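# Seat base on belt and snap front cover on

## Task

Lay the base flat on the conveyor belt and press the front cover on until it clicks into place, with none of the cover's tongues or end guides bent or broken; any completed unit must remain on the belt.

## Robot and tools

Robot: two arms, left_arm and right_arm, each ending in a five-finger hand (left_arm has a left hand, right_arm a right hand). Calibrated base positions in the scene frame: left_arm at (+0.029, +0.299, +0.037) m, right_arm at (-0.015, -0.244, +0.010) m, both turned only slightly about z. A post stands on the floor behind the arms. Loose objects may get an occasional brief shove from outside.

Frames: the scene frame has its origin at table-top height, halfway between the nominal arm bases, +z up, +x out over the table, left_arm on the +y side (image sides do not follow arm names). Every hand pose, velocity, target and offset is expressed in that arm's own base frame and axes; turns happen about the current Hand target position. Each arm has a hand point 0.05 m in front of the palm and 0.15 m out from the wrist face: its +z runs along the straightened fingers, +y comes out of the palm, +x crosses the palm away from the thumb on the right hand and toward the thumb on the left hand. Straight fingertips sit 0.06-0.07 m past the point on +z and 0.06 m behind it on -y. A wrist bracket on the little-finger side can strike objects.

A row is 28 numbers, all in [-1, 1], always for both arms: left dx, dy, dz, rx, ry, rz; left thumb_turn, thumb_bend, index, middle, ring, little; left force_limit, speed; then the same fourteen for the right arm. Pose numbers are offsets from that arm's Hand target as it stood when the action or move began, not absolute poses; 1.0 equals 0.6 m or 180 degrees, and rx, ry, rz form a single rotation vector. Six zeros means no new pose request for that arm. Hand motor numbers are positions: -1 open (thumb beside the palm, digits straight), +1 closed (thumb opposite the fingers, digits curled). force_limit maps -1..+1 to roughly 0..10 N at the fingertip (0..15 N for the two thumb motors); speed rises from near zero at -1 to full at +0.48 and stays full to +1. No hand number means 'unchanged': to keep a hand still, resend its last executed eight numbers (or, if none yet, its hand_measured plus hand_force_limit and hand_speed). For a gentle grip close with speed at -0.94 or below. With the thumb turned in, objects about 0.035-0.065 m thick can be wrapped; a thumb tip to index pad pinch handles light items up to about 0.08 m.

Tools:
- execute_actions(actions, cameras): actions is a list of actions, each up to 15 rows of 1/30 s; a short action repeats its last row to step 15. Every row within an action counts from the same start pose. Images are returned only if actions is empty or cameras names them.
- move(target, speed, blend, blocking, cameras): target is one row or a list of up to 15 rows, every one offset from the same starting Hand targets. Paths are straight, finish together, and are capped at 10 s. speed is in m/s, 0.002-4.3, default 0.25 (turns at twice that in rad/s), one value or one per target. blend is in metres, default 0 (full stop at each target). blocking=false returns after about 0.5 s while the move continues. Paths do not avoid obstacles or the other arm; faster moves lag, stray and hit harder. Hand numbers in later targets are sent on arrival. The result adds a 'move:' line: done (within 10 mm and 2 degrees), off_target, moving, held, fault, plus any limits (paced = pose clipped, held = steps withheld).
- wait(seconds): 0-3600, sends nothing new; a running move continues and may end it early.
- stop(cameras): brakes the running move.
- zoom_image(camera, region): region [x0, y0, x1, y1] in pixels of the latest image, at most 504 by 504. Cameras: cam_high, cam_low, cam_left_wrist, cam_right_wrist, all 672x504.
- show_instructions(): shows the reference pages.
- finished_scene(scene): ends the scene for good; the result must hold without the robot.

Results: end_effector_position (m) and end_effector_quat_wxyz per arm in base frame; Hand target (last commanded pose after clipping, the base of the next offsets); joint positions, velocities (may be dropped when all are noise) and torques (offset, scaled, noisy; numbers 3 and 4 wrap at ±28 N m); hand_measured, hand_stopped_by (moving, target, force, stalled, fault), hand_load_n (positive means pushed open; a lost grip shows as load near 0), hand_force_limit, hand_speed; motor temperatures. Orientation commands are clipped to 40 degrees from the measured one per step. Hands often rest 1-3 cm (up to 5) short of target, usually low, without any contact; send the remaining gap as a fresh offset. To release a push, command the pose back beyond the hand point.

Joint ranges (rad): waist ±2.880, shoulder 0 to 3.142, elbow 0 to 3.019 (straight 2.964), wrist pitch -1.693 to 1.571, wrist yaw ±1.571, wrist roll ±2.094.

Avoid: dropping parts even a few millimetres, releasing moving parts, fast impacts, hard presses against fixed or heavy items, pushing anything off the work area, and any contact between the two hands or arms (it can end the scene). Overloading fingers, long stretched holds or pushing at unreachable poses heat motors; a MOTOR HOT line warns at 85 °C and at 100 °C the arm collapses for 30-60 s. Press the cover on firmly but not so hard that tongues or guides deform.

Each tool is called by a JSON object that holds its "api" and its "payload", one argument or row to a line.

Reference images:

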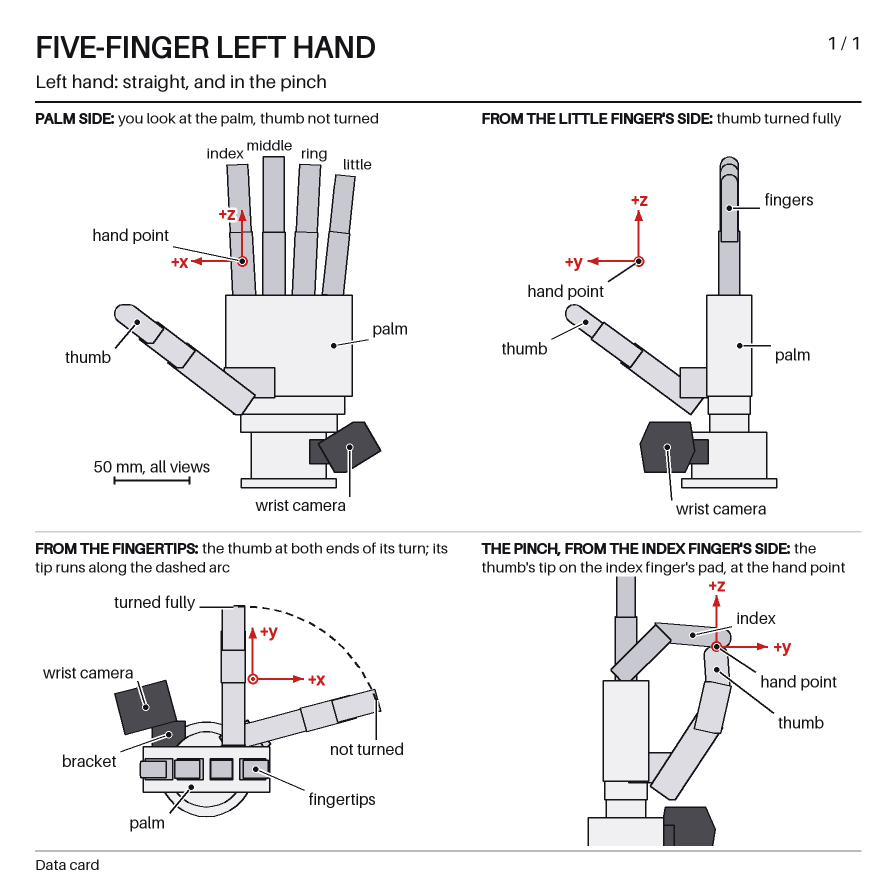

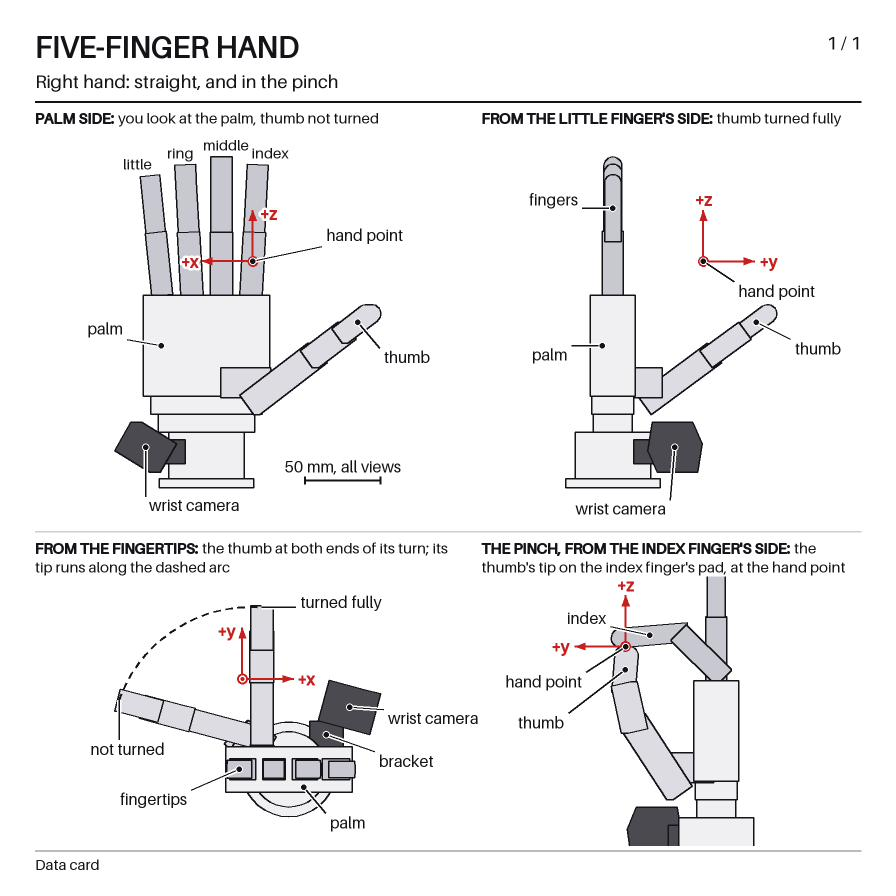

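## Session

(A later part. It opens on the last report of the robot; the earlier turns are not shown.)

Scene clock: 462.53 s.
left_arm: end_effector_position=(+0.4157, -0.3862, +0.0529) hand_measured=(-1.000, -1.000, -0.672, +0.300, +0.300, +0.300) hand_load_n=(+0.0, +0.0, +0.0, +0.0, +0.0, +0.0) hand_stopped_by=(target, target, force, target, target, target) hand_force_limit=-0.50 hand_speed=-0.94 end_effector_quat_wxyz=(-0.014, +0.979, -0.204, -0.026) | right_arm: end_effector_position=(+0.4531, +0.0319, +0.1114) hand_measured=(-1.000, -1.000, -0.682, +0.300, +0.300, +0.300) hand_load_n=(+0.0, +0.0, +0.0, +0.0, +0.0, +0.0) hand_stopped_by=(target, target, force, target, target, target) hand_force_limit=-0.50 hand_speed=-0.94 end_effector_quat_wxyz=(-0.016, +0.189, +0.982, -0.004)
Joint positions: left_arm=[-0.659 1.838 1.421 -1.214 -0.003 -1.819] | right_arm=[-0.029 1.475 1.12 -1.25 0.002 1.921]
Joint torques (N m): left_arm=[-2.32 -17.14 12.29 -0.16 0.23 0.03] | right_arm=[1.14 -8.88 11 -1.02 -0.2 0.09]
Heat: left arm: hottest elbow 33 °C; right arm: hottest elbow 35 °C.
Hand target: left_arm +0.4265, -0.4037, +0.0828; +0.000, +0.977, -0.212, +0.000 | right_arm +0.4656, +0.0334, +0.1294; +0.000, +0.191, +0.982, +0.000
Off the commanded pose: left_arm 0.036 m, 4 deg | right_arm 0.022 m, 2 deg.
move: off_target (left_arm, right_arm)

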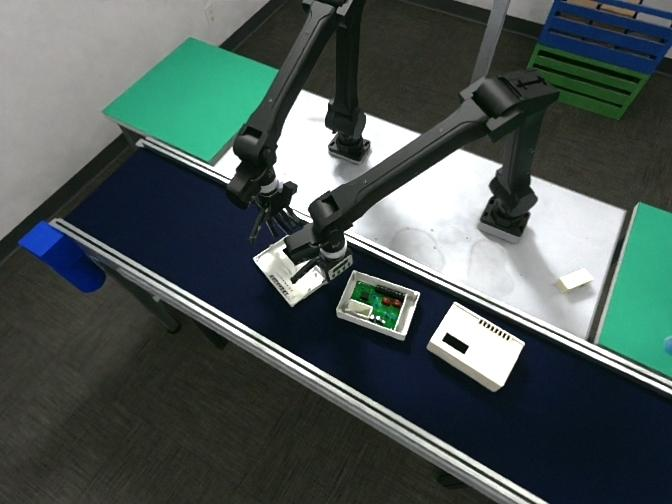

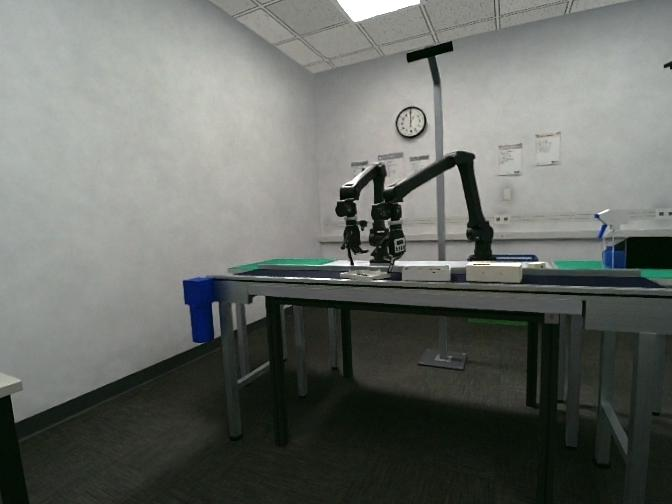

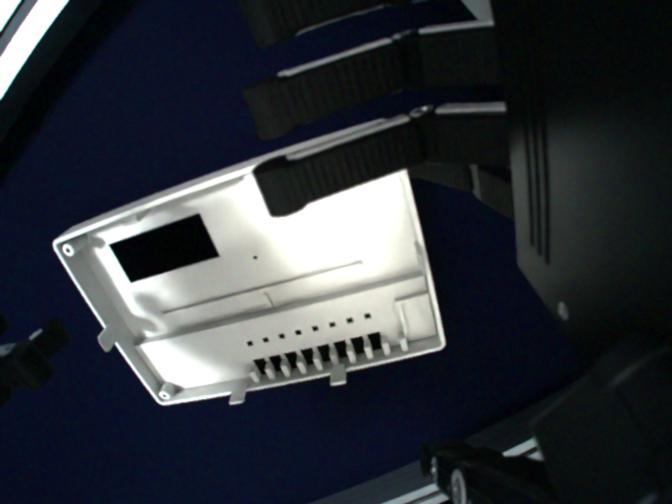

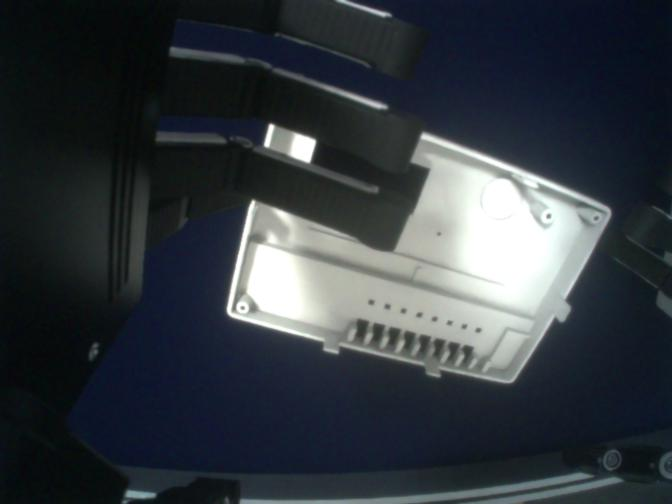

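{"api": "move", "payload": {
  "target": [
    [-0.01,0.019,0,0,0,0,-1,-1,-0.82,0.3,0.3,0.3,-0.3,-0.6,-0.021,-0.005,0,0,0,0,-1,-1,-0.82,0.3,0.3,0.3,-0.3,-0.6],
    [-0.01,0.019,-0.0855,0,0,0,-1,-1,-0.82,0.3,0.3,0.3,-0.3,-0.6,-0.021,-0.005,-0.0857,0,0,0,-1,-1,-0.82,0.3,0.3,0.3,-0.3,-0.6]
  ],
  "speed": 0.05,
  "cameras": ["cam_left_wrist","cam_right_wrist","cam_low"]
}}

{"api": "zoom_image", "payload": {
  "camera": "cam_low",
  "region": [330, 250, 450, 285]
}}

Scene clock: 467.63 s.
left_arm: end_effector_position=(+0.4215, -0.3907, +0.0383) hand_measured=(-1.000, -1.000, -0.820, +0.300, +0.300, +0.300) hand_load_n=(+0.0, +0.0, +0.0, +0.0, +0.0, +0.0) hand_stopped_by=(target, target, target, target, target, target) hand_force_limit=-0.30 hand_speed=-0.60 end_effector_quat_wxyz=(-0.001, +0.979, -0.204, +0.001) | right_arm: end_effector_position=(+0.4509, +0.0320, +0.0823) hand_measured=(-1.000, -1.000, -0.820, +0.300, +0.300, +0.300) hand_load_n=(+0.0, +0.0, +0.0, +0.0, +0.0, +0.5) hand_stopped_by=(target, target, target, target, target, target) hand_force_limit=-0.30 hand_speed=-0.60 end_effector_quat_wxyz=(+0.000, +0.189, +0.982, -0.001)
Joint positions: left_arm=[-0.659 1.836 1.37 -1.105 -0.003 -1.819] | right_arm=[-0.029 1.48 1.038 -1.13 0.002 1.921]
Joint torques (N m): left_arm=[-1.67 -14.51 7.47 0.85 0.2 0.14] | right_arm=[0.44 -7.71 7.31 -0.06 -0.17 0.01]
Heat: left arm: hottest elbow 34 °C; right arm: hottest elbow 35 °C.
Hand target: left_arm +0.4203, -0.3923, +0.0314; +0.000, +0.977, -0.212, +0.000 | right_arm +0.4528, +0.0304, +0.0778; +0.000, +0.191, +0.982, +0.000
Off the commanded pose: left_arm 0.007 m, 1 deg | right_arm 0.005 m, 0 deg.
move: done
Images, in order (width x height): cam_low 672x504, cam_left_wrist 672x504, cam_right_wrist 672x504.

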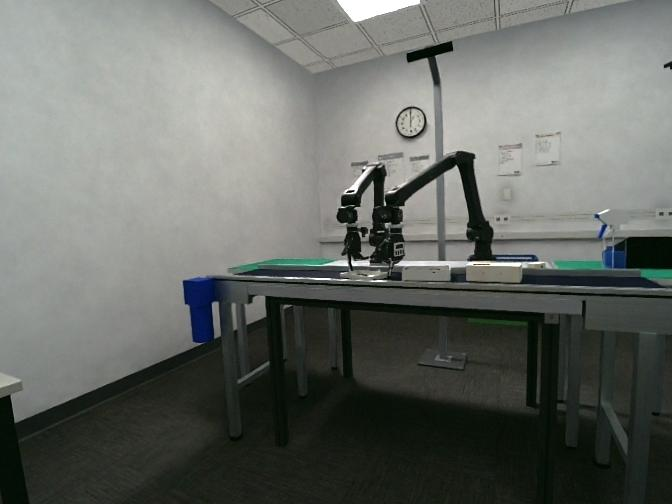

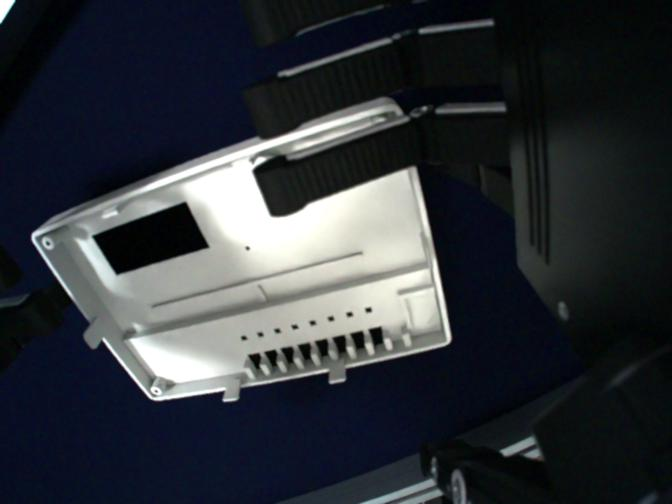

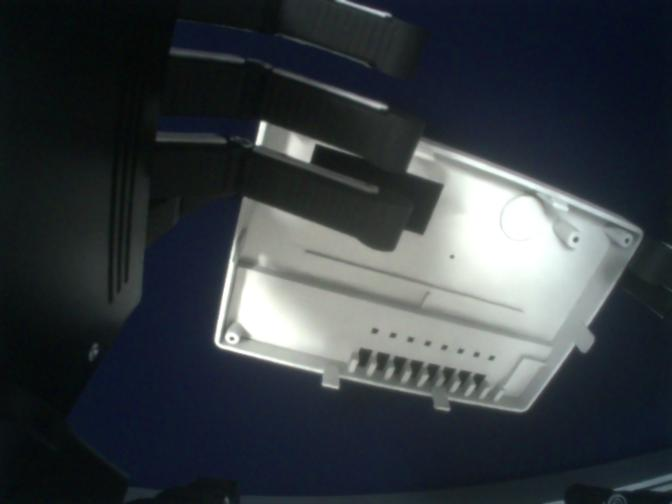

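Scaled by 4.200 from the camera's image (finer frame: 960x720).

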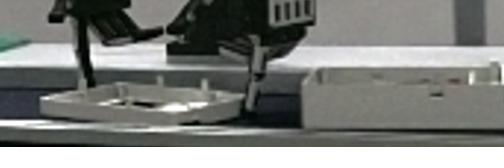

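{"api": "execute_actions", "payload": {
  "actions": [
    [[0,0,0,0,0,0,-1,-1,-0.66,0.3,0.3,0.3,-0.3,-0.85,0,0,0,0,0,0,-1,-1,-0.66,0.3,0.3,0.3,-0.3,-0.85]],
    [[0,0,0,0,0,0,-1,-1,-0.3,0.3,0.3,0.3,-0.3,-0.94,0,0,0,0,0,0,-1,-1,-0.3,0.3,0.3,0.3,-0.3,-0.94]],
    [[0,0,0,0,0,0,-1,-1,-0.3,0.3,0.3,0.3,-0.3,-0.94,0,0,0,0,0,0,-1,-1,-0.3,0.3,0.3,0.3,-0.3,-0.94]],
    [[0,0,0,0,0,0,-1,-1,-0.3,0.3,0.3,0.3,-0.3,-0.94,0,0,0,0,0,0,-1,-1,-0.3,0.3,0.3,0.3,-0.3,-0.94]]
  ],
  "cameras": ["cam_left_wrist","cam_right_wrist"]
}}

Scene clock: 480.40 s.
left_arm: end_effector_position=(+0.4236, -0.3843, +0.0317) hand_measured=(-1.000, -1.000, -0.526, +0.300, +0.300, +0.300) hand_load_n=(+0.0, +0.0, +3.0, +0.0, +0.0, +0.0) hand_stopped_by=(target, target, force, target, target, target) hand_force_limit=-0.30 hand_speed=-0.94 end_effector_quat_wxyz=(-0.010, +0.980, -0.201, +0.000) | right_arm: end_effector_position=(+0.4495, +0.0267, +0.0801) hand_measured=(-1.000, -1.000, -0.650, +0.300, +0.300, +0.300) hand_load_n=(+0.0, +0.0, +4.0, +0.0, +0.0, +0.0) hand_stopped_by=(target, target, force, target, target, target) hand_force_limit=-0.30 hand_speed=-0.94 end_effector_quat_wxyz=(-0.001, +0.191, +0.981, -0.009)
Joint positions: left_arm=[-0.653 1.842 1.362 -1.1 -0.017 -1.819] | right_arm=[-0.035 1.48 1.035 -1.13 0.017 1.922]
Joint torques (N m): left_arm=[-2.08 -14.97 8.03 0.58 0.77 0.14] | right_arm=[0.85 -7.65 7.56 -0.03 -0.8 0.01]
Heat: left arm: hottest elbow 34 °C; right arm: hottest elbow 35 °C.
Hand target: left_arm +0.4205, -0.3923, +0.0315; +0.000, +0.977, -0.212, +0.000 | right_arm +0.4528, +0.0303, +0.0778; +0.000, +0.191, +0.981, +0.000
Off the commanded pose: left_arm 0.009 m, 2 deg | right_arm 0.005 m, 1 deg.

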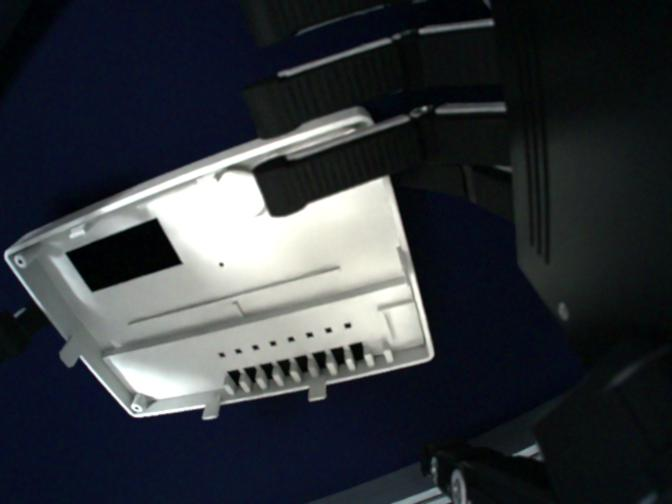

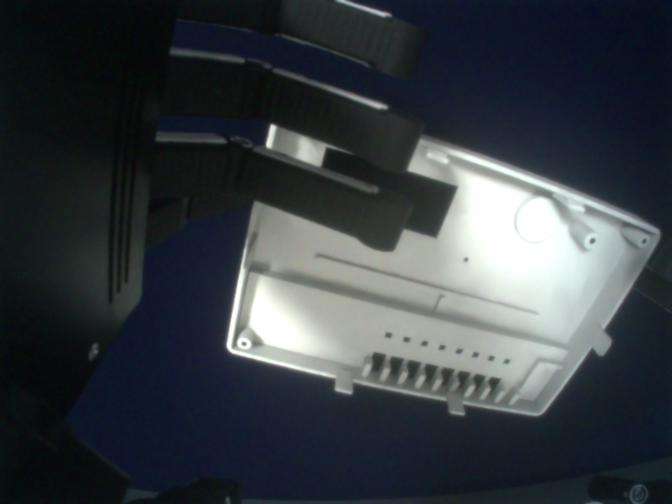

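{"api": "move", "payload": {
  "target": [-0.01,-0.023,0,0,0,0,-1,-1,-0.3,0.3,0.3,0.3,-0.3,-0.94,0.01,0.023,0,0,0,0,-1,-1,-0.3,0.3,0.3,0.3,-0.3,-0.94],
  "speed": 0.03,
  "cameras": ["cam_left_wrist","cam_right_wrist"]
}}

Scene clock: 483.53 s.
left_arm: end_effector_position=(+0.4239, -0.3843, +0.0313) hand_measured=(-1.000, -1.000, -0.526, +0.300, +0.300, +0.300) hand_load_n=(+0.0, +0.0, +3.0, +0.0, +0.0, +0.0) hand_stopped_by=(target, target, force, target, target, target) hand_force_limit=-0.30 hand_speed=-0.94 end_effector_quat_wxyz=(-0.010, +0.980, -0.198, +0.000) | right_arm: end_effector_position=(+0.4506, +0.0264, +0.0778) hand_measured=(-1.000, -1.000, -0.650, +0.300, +0.300, +0.300) hand_load_n=(+0.0, -0.5, +4.0, +0.5, +0.0, +0.0) hand_stopped_by=(target, target, force, target, target, target) hand_force_limit=-0.30 hand_speed=-0.94 end_effector_quat_wxyz=(-0.003, +0.206, +0.978, -0.009)
Joint positions: left_arm=[-0.653 1.842 1.362 -1.1 -0.017 -1.825] | right_arm=[-0.031 1.485 1.035 -1.13 0.017 1.955]
Joint torques (N m): left_arm=[-3.96 -14.45 9.1 0.4 0.79 -0.08] | right_arm=[3.25 -7.18 8.83 -0.16 -0.85 0.02]
Heat: left arm: hottest elbow 33 °C; right arm: hottest elbow 35 °C.
Hand target: left_arm +0.4146, -0.4060, +0.0315; +0.000, +0.977, -0.212, +0.000 | right_arm +0.4588, +0.0442, +0.0780; +0.000, +0.191, +0.982, +0.000
Off the commanded pose: left_arm 0.024 m, 2 deg | right_arm 0.020 m, 2 deg.
move: off_target (left_arm, right_arm)

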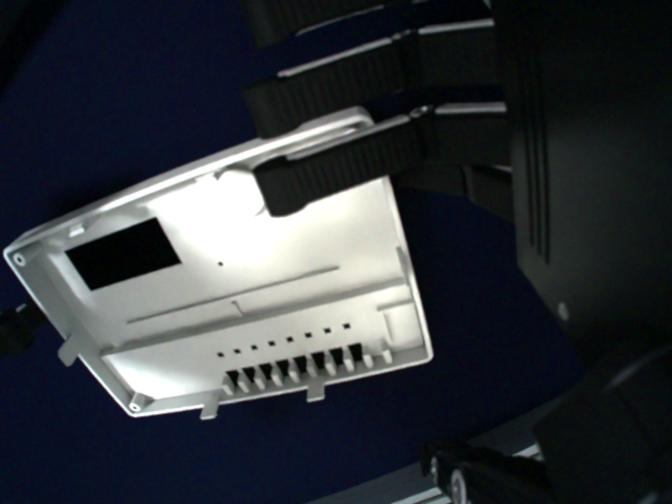

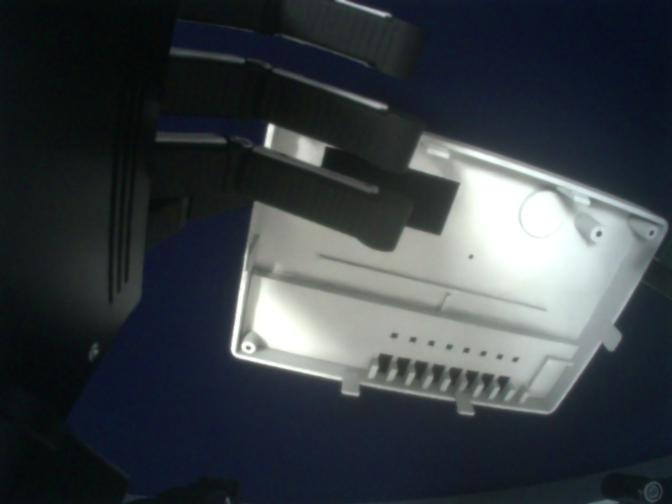

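{"api": "move", "payload": {
  "target": [0.0,0,0.06,0,0,0,-1,-1,-0.3,0.3,0.3,0.3,-0.3,-0.94,0.0,0,0.045,0,0,0,-1,-1,-0.3,0.3,0.3,0.3,-0.3,-0.94],
  "speed": 0.03,
  "cameras": ["cam_low","cam_left_wrist","cam_right_wrist"]
}}

{"api": "zoom_image", "payload": {
  "camera": "cam_low",
  "region": [330, 250, 450, 285]
}}

Scene clock: 487.57 s.
left_arm: end_effector_position=(+0.4051, -0.3771, +0.0325) hand_measured=(-1.000, -1.000, -0.526, +0.300, +0.300, +0.300) hand_load_n=(+0.0, +0.0, +2.0, +0.0, +0.5, +0.0) hand_stopped_by=(target, target, force, target, target, target) hand_force_limit=-0.30 hand_speed=-0.94 end_effector_quat_wxyz=(-0.023, +0.979, -0.202, -0.031) | right_arm: end_effector_position=(+0.4425, +0.0302, +0.0835) hand_measured=(-1.000, -1.000, -0.650, +0.300, +0.300, +0.300) hand_load_n=(+0.0, +0.0, +3.0, +0.0, +0.5, +0.0) hand_stopped_by=(target, target, force, target, target, target) hand_force_limit=-0.30 hand_speed=-0.94 end_effector_quat_wxyz=(-0.021, +0.203, +0.979, -0.011)
Joint positions: left_arm=[-0.663 1.837 1.363 -1.174 -0.014 -1.828] | right_arm=[-0.025 1.482 1.051 -1.186 0.014 1.955]
Joint torques (N m): left_arm=[-3.31 -17.08 12.57 -0.13 0.72 -0.07] | right_arm=[2.84 -9.17 11.19 -0.91 -0.72 0]
Heat: left arm: hottest elbow 33 °C; right arm: hottest elbow 35 °C.
Hand target: left_arm +0.4144, -0.4060, +0.0675; +0.000, +0.977, -0.212, +0.000 | right_arm +0.4589, +0.0442, +0.1049; +0.000, +0.191, +0.982, +0.000
Off the commanded pose: left_arm 0.046 m, 5 deg | right_arm 0.030 m, 3 deg.
move: off_target (left_arm, right_arm)

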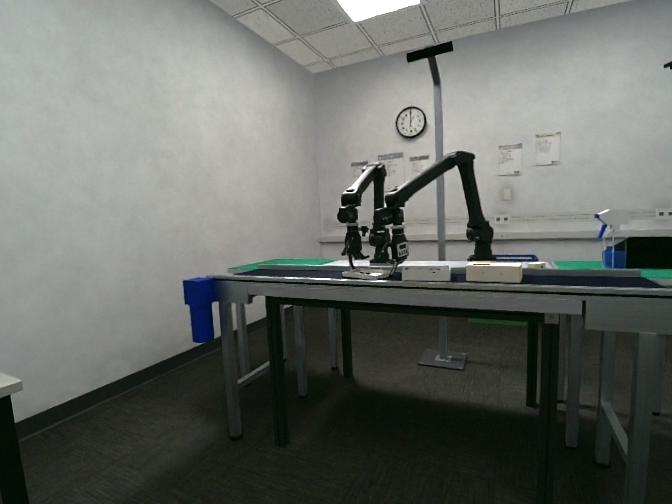

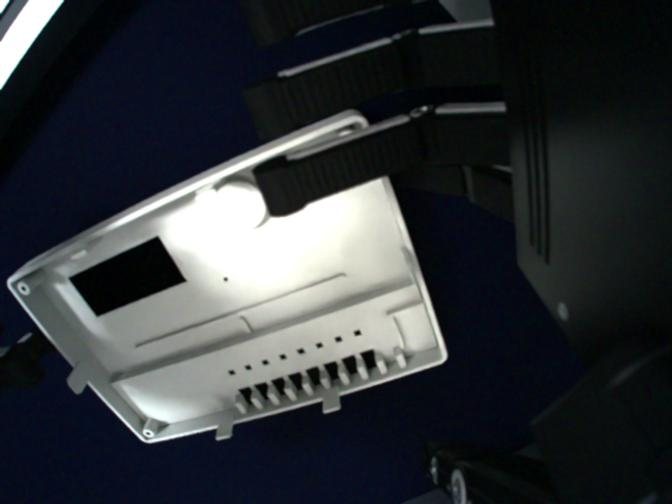

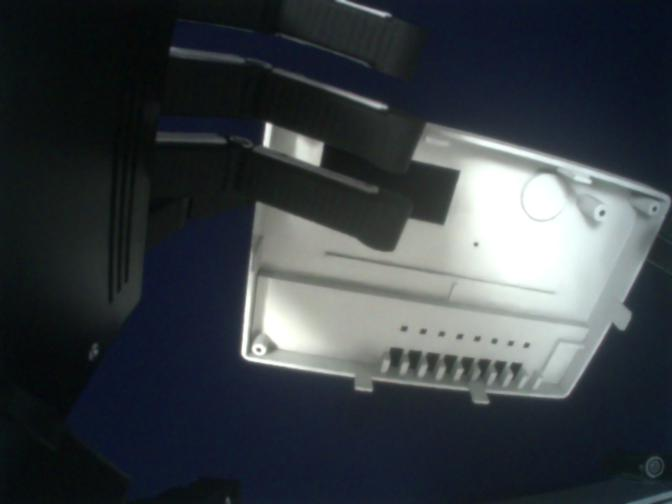

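Scaled by 4.200 from the camera's image (finer frame: 960x720).

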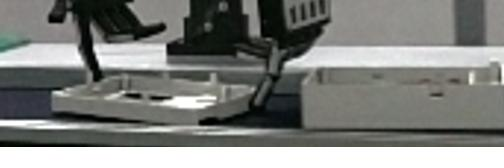

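{"api": "move", "payload": {
  "target": [0.015,-0.007,0.067,0,0,0,-1,-1,-0.3,0.3,0.3,0.3,-0.3,-0.94,0.015,-0.007,0.067,0,0,0,-1,-1,-0.3,0.3,0.3,0.3,-0.3,-0.94],
  "speed": 0.03,
  "cameras": ["cam_low","cam_high","cam_left_wrist","cam_right_wrist"]
}}

{"api": "zoom_image", "payload": {
  "camera": "cam_low",
  "region": [330, 240, 450, 285]
}}

Scene clock: 491.00 s.
left_arm: end_effector_position=(+0.4116, -0.3814, +0.0679) hand_measured=(-1.000, -1.000, -0.526, +0.300, +0.300, +0.300) hand_load_n=(+0.0, +0.0, +3.5, +0.5, +0.0, +0.0) hand_stopped_by=(target, target, force, target, target, target) hand_force_limit=-0.30 hand_speed=-0.94 end_effector_quat_wxyz=(-0.028, +0.978, -0.202, -0.036) | right_arm: end_effector_position=(+0.4525, +0.0286, +0.1224) hand_measured=(-1.000, -1.000, -0.650, +0.300, +0.300, +0.300) hand_load_n=(+0.0, +0.0, +5.0, +0.0, +0.0, +0.0) hand_stopped_by=(target, target, force, target, target, target) hand_force_limit=-0.30 hand_speed=-0.94 end_effector_quat_wxyz=(-0.022, +0.203, +0.979, -0.015)
Joint positions: left_arm=[-0.663 1.826 1.45 -1.286 -0.018 -1.828] | right_arm=[-0.025 1.469 1.148 -1.298 0.021 1.955]
Joint torques (N m): left_arm=[-3.02 -17.9 13.53 0.08 0.84 -0.01] | right_arm=[1.96 -9.29 11.7 -0.84 -0.98 -0.1]
Heat: left arm: hottest elbow 34 °C; right arm: hottest elbow 35 °C.
Hand target: left_arm +0.4234, -0.4103, +0.1077; +0.000, +0.977, -0.212, +0.000 | right_arm +0.4678, +0.0399, +0.1451; +0.000, +0.191, +0.982, +0.000
Off the commanded pose: left_arm 0.051 m, 5 deg | right_arm 0.030 m, 3 deg.
move: off_target (left_arm, right_arm)

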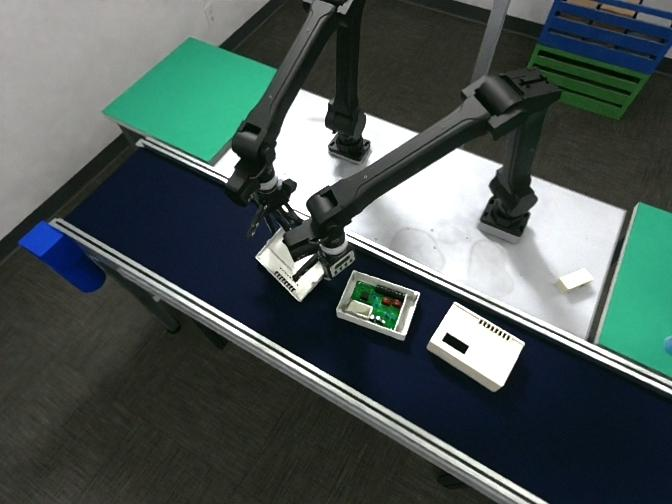

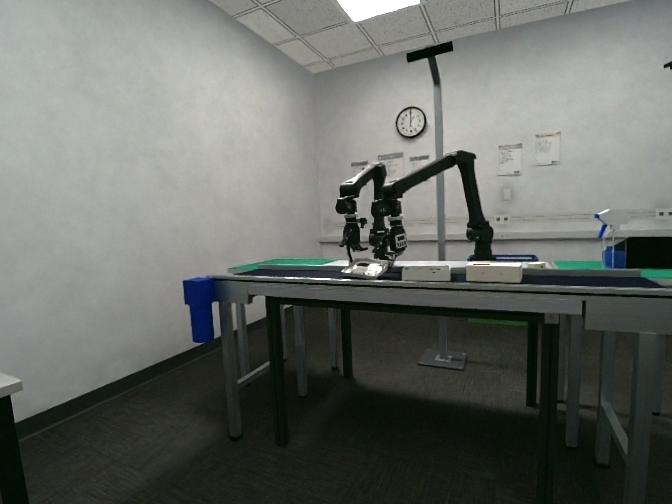

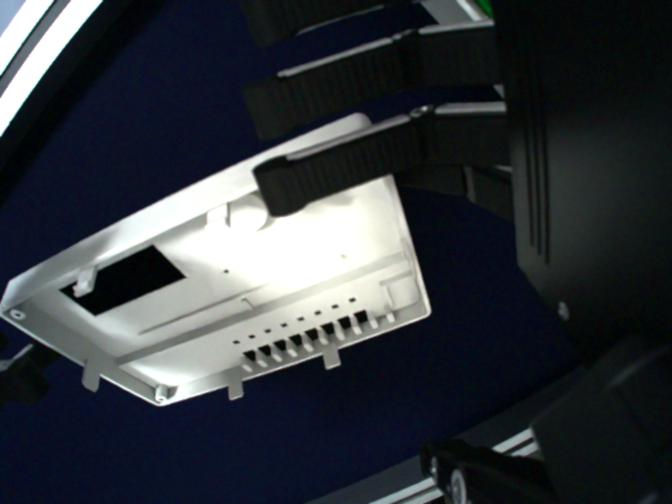

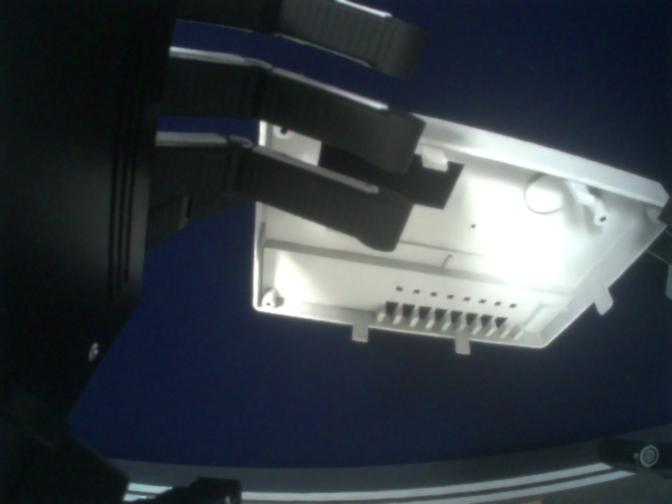

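Scaled by 4.200 from the camera's image (finer frame: 960x720).

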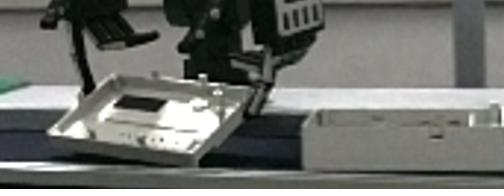

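{"api": "move", "payload": {
  "target": [0.0385,-0.016,0.07,0,0,0,-1,-1,-0.3,0.3,0.3,0.3,-0.3,-0.94,0.0377,-0.0178,0.07,0,0,0,-1,-1,-0.3,0.3,0.3,0.3,-0.3,-0.94],
  "speed": 0.04,
  "cameras": ["cam_low","cam_high","cam_left_wrist","cam_right_wrist"]
}}

{"api": "zoom_image", "payload": {
  "camera": "cam_low",
  "region": [330, 230, 450, 285]
}}

Scene clock: 496.23 s.
left_arm: end_effector_position=(+0.4370, -0.3937, +0.1235) hand_measured=(-1.000, -1.000, -0.526, +0.300, +0.300, +0.300) hand_load_n=(+0.0, +0.0, +4.5, +0.5, +0.5, +0.5) hand_stopped_by=(target, target, force, target, target, target) hand_force_limit=-0.30 hand_speed=-0.94 end_effector_quat_wxyz=(-0.026, +0.980, -0.198, -0.024) | right_arm: end_effector_position=(+0.4756, +0.0173, +0.1715) hand_measured=(-1.000, -1.000, -0.650, +0.300, +0.300, +0.300) hand_load_n=(+0.0, +0.0, +6.5, +0.0, +0.0, +0.0) hand_stopped_by=(target, target, force, target, target, target) hand_force_limit=-0.30 hand_speed=-0.94 end_effector_quat_wxyz=(-0.013, +0.208, +0.978, -0.016)
Joint positions: left_arm=[-0.655 1.835 1.615 -1.417 -0.025 -1.828] | right_arm=[-0.045 1.484 1.296 -1.414 0.028 1.946]
Joint torques (N m): left_arm=[-2.61 -16.03 14.43 0.21 1.07 0.12] | right_arm=[1.79 -8.23 12.34 -0.77 -1.26 -0.21]
Heat: left arm: hottest elbow 35 °C; right arm: hottest elbow 36 °C.
Hand target: left_arm +0.4466, -0.4198, +0.1497; +0.000, +0.977, -0.212, +0.000 | right_arm +0.4905, +0.0292, +0.1872; +0.000, +0.191, +0.982, +0.000
Off the commanded pose: left_arm 0.038 m, 4 deg | right_arm 0.025 m, 3 deg.
move: off_target (left_arm, right_arm)

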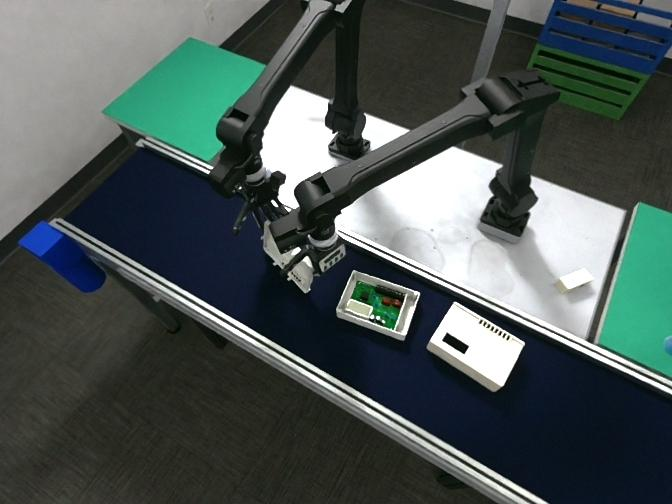

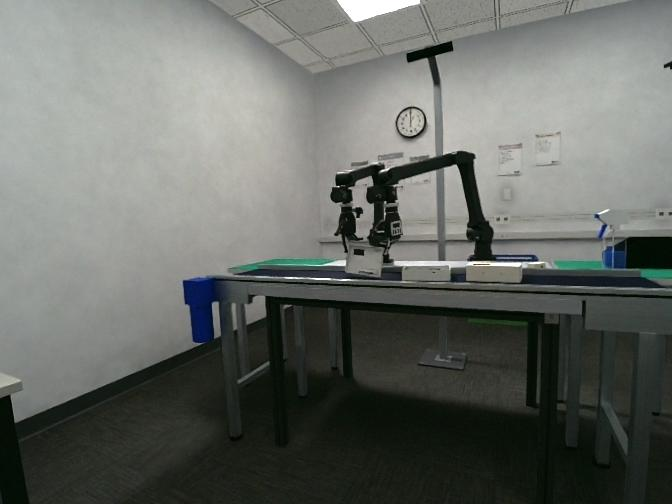

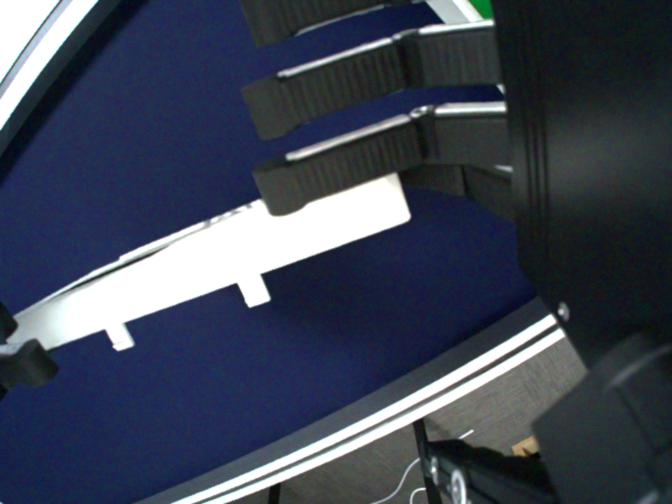

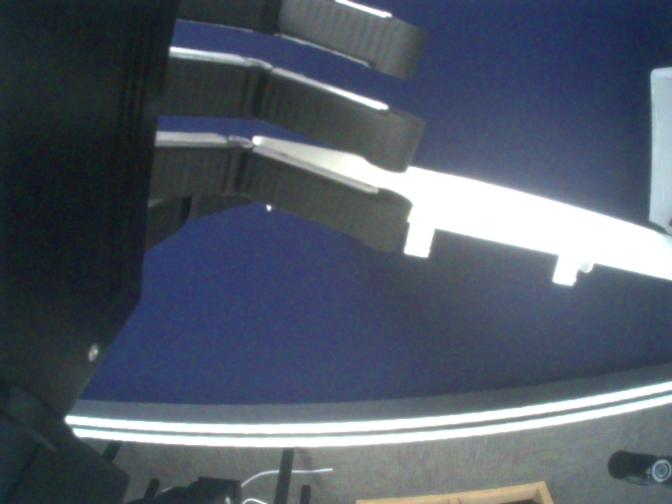

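Scaled by 4.200 from the camera's image (finer frame: 960x720).

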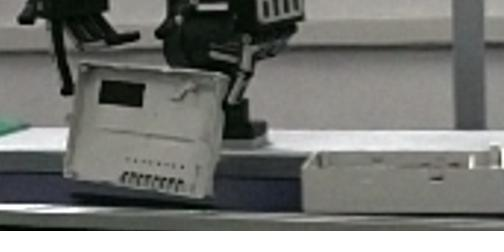

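{"api": "move", "payload": {
  "target": [0.0522,-0.0057,-0.01,0,0,0,-1,-1,-0.3,0.3,0.3,0.3,-0.3,-0.94,0.0382,-0.0367,-0.01,0,0,0,-1,-1,-0.3,0.3,0.3,0.3,-0.3,-0.94],
  "speed": 0.04,
  "cameras": ["cam_low","cam_high","cam_left_wrist","cam_right_wrist"]
}}

{"api": "zoom_image", "payload": {
  "camera": "cam_low",
  "region": [330, 230, 450, 285]
}}

Scene clock: 510.70 s.
left_arm: end_effector_position=(+0.4665, -0.4053, +0.1194) hand_measured=(-1.000, -1.000, -0.526, +0.300, +0.300, +0.300) hand_load_n=(+0.0, +0.0, +3.0, +0.0, +0.0, +0.0) hand_stopped_by=(target, target, force, target, target, target) hand_force_limit=-0.30 hand_speed=-0.94 end_effector_quat_wxyz=(-0.020, +0.980, -0.198, -0.021) | right_arm: end_effector_position=(+0.4969, +0.0031, +0.1659) hand_measured=(-1.000, -1.000, -0.650, +0.300, +0.300, +0.300) hand_load_n=(+0.0, -0.5, +4.0, +0.0, +0.0, +0.0) hand_stopped_by=(target, target, force, target, target, target) hand_force_limit=-0.30 hand_speed=-0.94 end_effector_quat_wxyz=(-0.018, +0.201, +0.979, -0.012)
Joint positions: left_arm=[-0.638 1.911 1.715 -1.43 -0.02 -1.81] | right_arm=[-0.081 1.551 1.356 -1.414 0.019 1.895]
Joint torques (N m): left_arm=[-2.02 -16.85 14.06 -0.02 0.85 0.28] | right_arm=[0.91 -9.29 12.18 -0.47 -0.86 -0.17]
Heat: left arm: hottest elbow 35 °C; right arm: hottest elbow 39 °C.
Hand target: left_arm +0.4778, -0.4233, +0.1436; +0.000, +0.977, -0.212, +0.000 | right_arm +0.5135, +0.0072, +0.1812; +0.000, +0.192, +0.981, +0.000
Off the commanded pose: left_arm 0.032 m, 4 deg | right_arm 0.023 m, 3 deg.
move: off_target (left_arm, right_arm)

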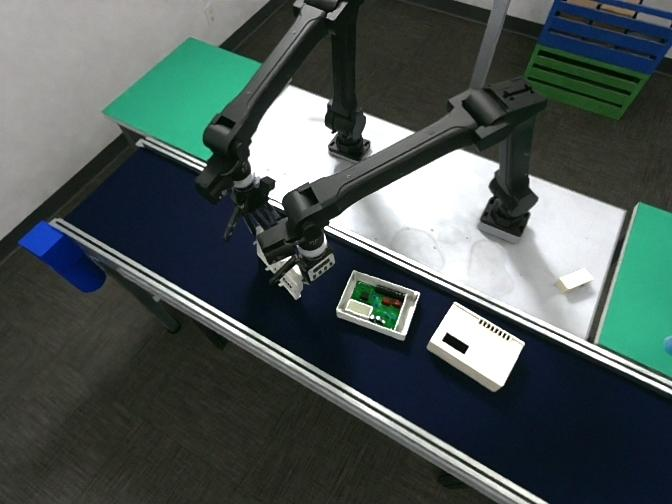

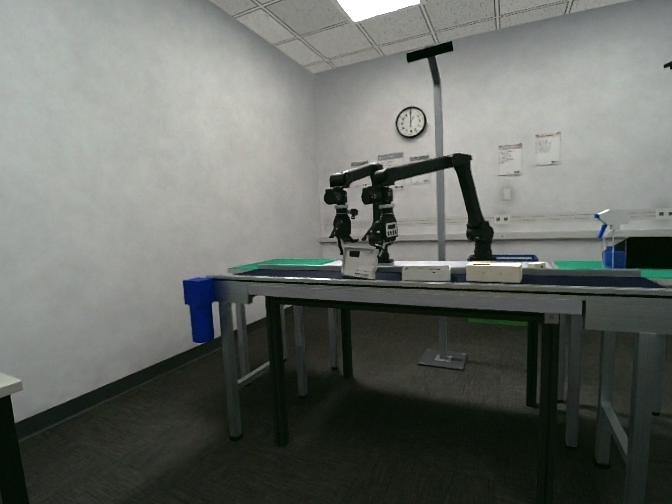

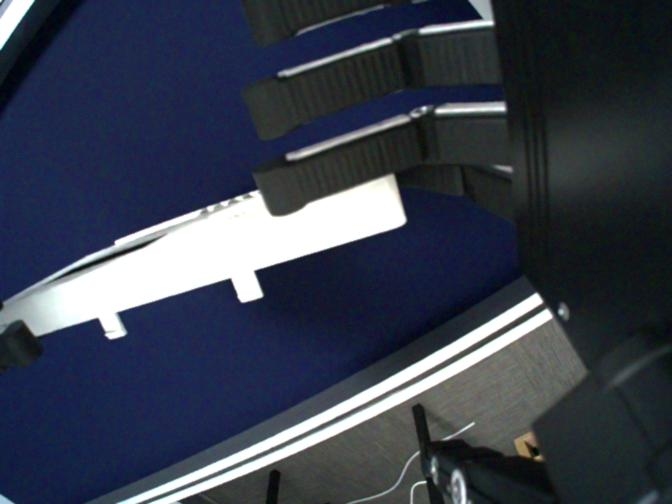

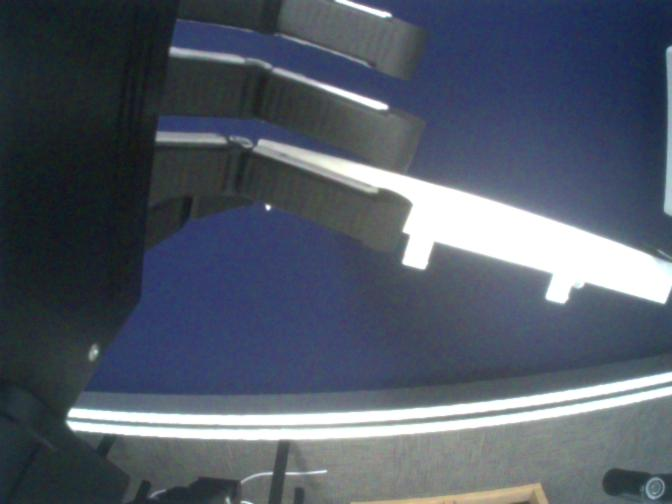

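Scaled by 4.200 from the camera's image (finer frame: 960x720).

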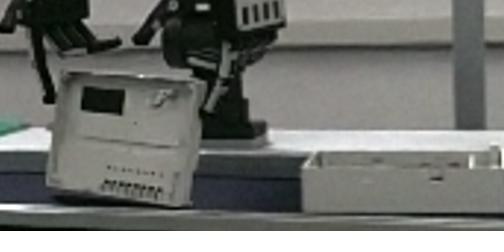

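{"api": "move", "payload": {
  "target": [0.0535,-0.0225,-0.05,0,0,0,-1,-1,-0.3,0.3,0.3,0.3,-0.3,-0.94,0.053,-0.025,-0.04,0,0,0,-1,-1,-0.3,0.3,0.3,0.3,-0.3,-0.94],
  "speed": 0.03,
  "cameras": ["cam_low","cam_high","cam_left_wrist","cam_right_wrist"]
}}

{"api": "zoom_image", "payload": {
  "camera": "cam_low",
  "region": [330, 230, 450, 285]
}}

Scene clock: 516.50 s.
left_arm: end_effector_position=(+0.4990, -0.4199, +0.1027) hand_measured=(-1.000, -1.000, -0.526, +0.300, +0.300, +0.300) hand_load_n=(+0.0, +0.0, +1.5, +0.0, +0.0, +0.0) hand_stopped_by=(target, target, force, target, target, target) hand_force_limit=-0.30 hand_speed=-0.94 end_effector_quat_wxyz=(-0.017, +0.980, -0.198, -0.016) | right_arm: end_effector_position=(+0.5269, -0.0126, +0.1493) hand_measured=(-1.000, -1.000, -0.650, +0.300, +0.300, +0.300) hand_load_n=(+0.0, +0.0, +3.5, +0.0, +0.0, +0.0) hand_stopped_by=(target, target, force, target, target, target) hand_force_limit=-0.30 hand_speed=-0.94 end_effector_quat_wxyz=(-0.017, +0.202, +0.979, -0.011)
Joint positions: left_arm=[-0.625 2.007 1.819 -1.426 -0.017 -1.796] | right_arm=[-0.108 1.638 1.417 -1.385 0.019 1.87]
Joint torques (N m): left_arm=[-1.9 -16.91 13 0.55 0.75 0.23] | right_arm=[1.2 -9.76 11.47 0.08 -0.86 -0.17]
Heat: left arm: hottest elbow 36 °C; right arm: hottest elbow 39 °C.
Hand target: left_arm +0.5099, -0.4367, +0.1136; +0.000, +0.977, -0.212, +0.000 | right_arm +0.5452, -0.0078, +0.1572; +0.000, +0.191, +0.982, +0.000
Off the commanded pose: left_arm 0.023 m, 3 deg | right_arm 0.021 m, 3 deg.
move: off_target (left_arm, right_arm)

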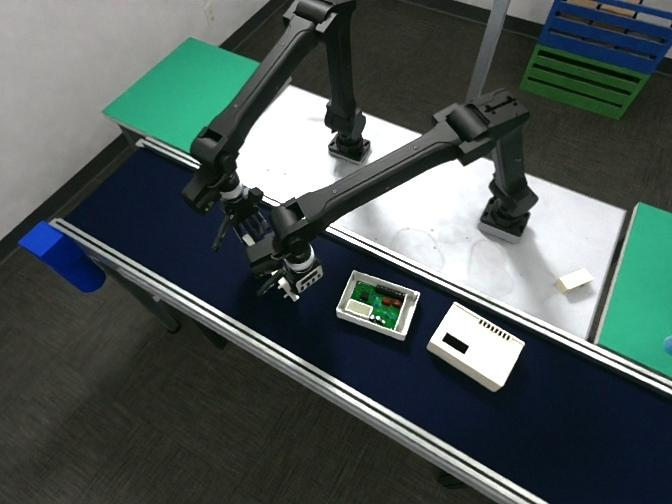

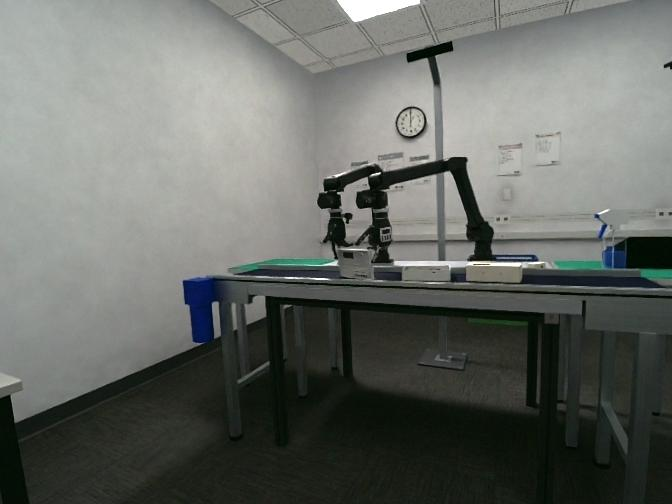

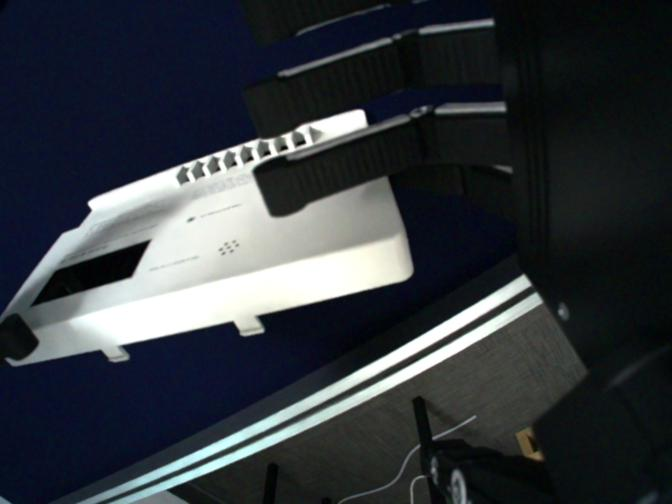

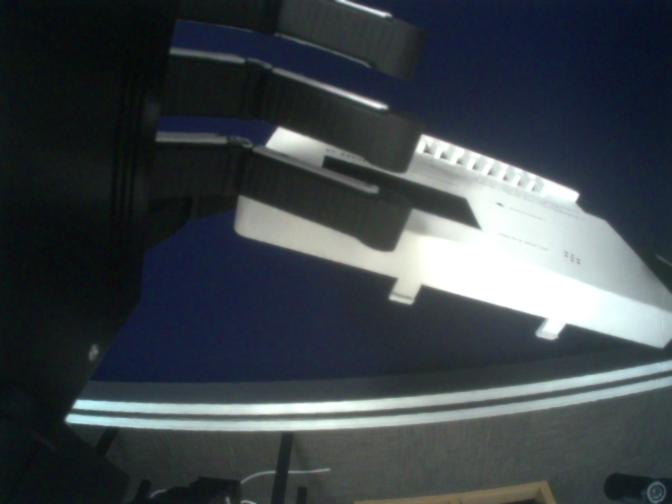

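Scaled by 4.200 from the camera's image (finer frame: 960x720).

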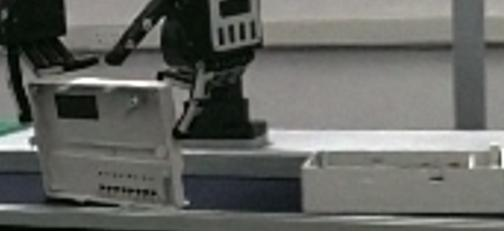

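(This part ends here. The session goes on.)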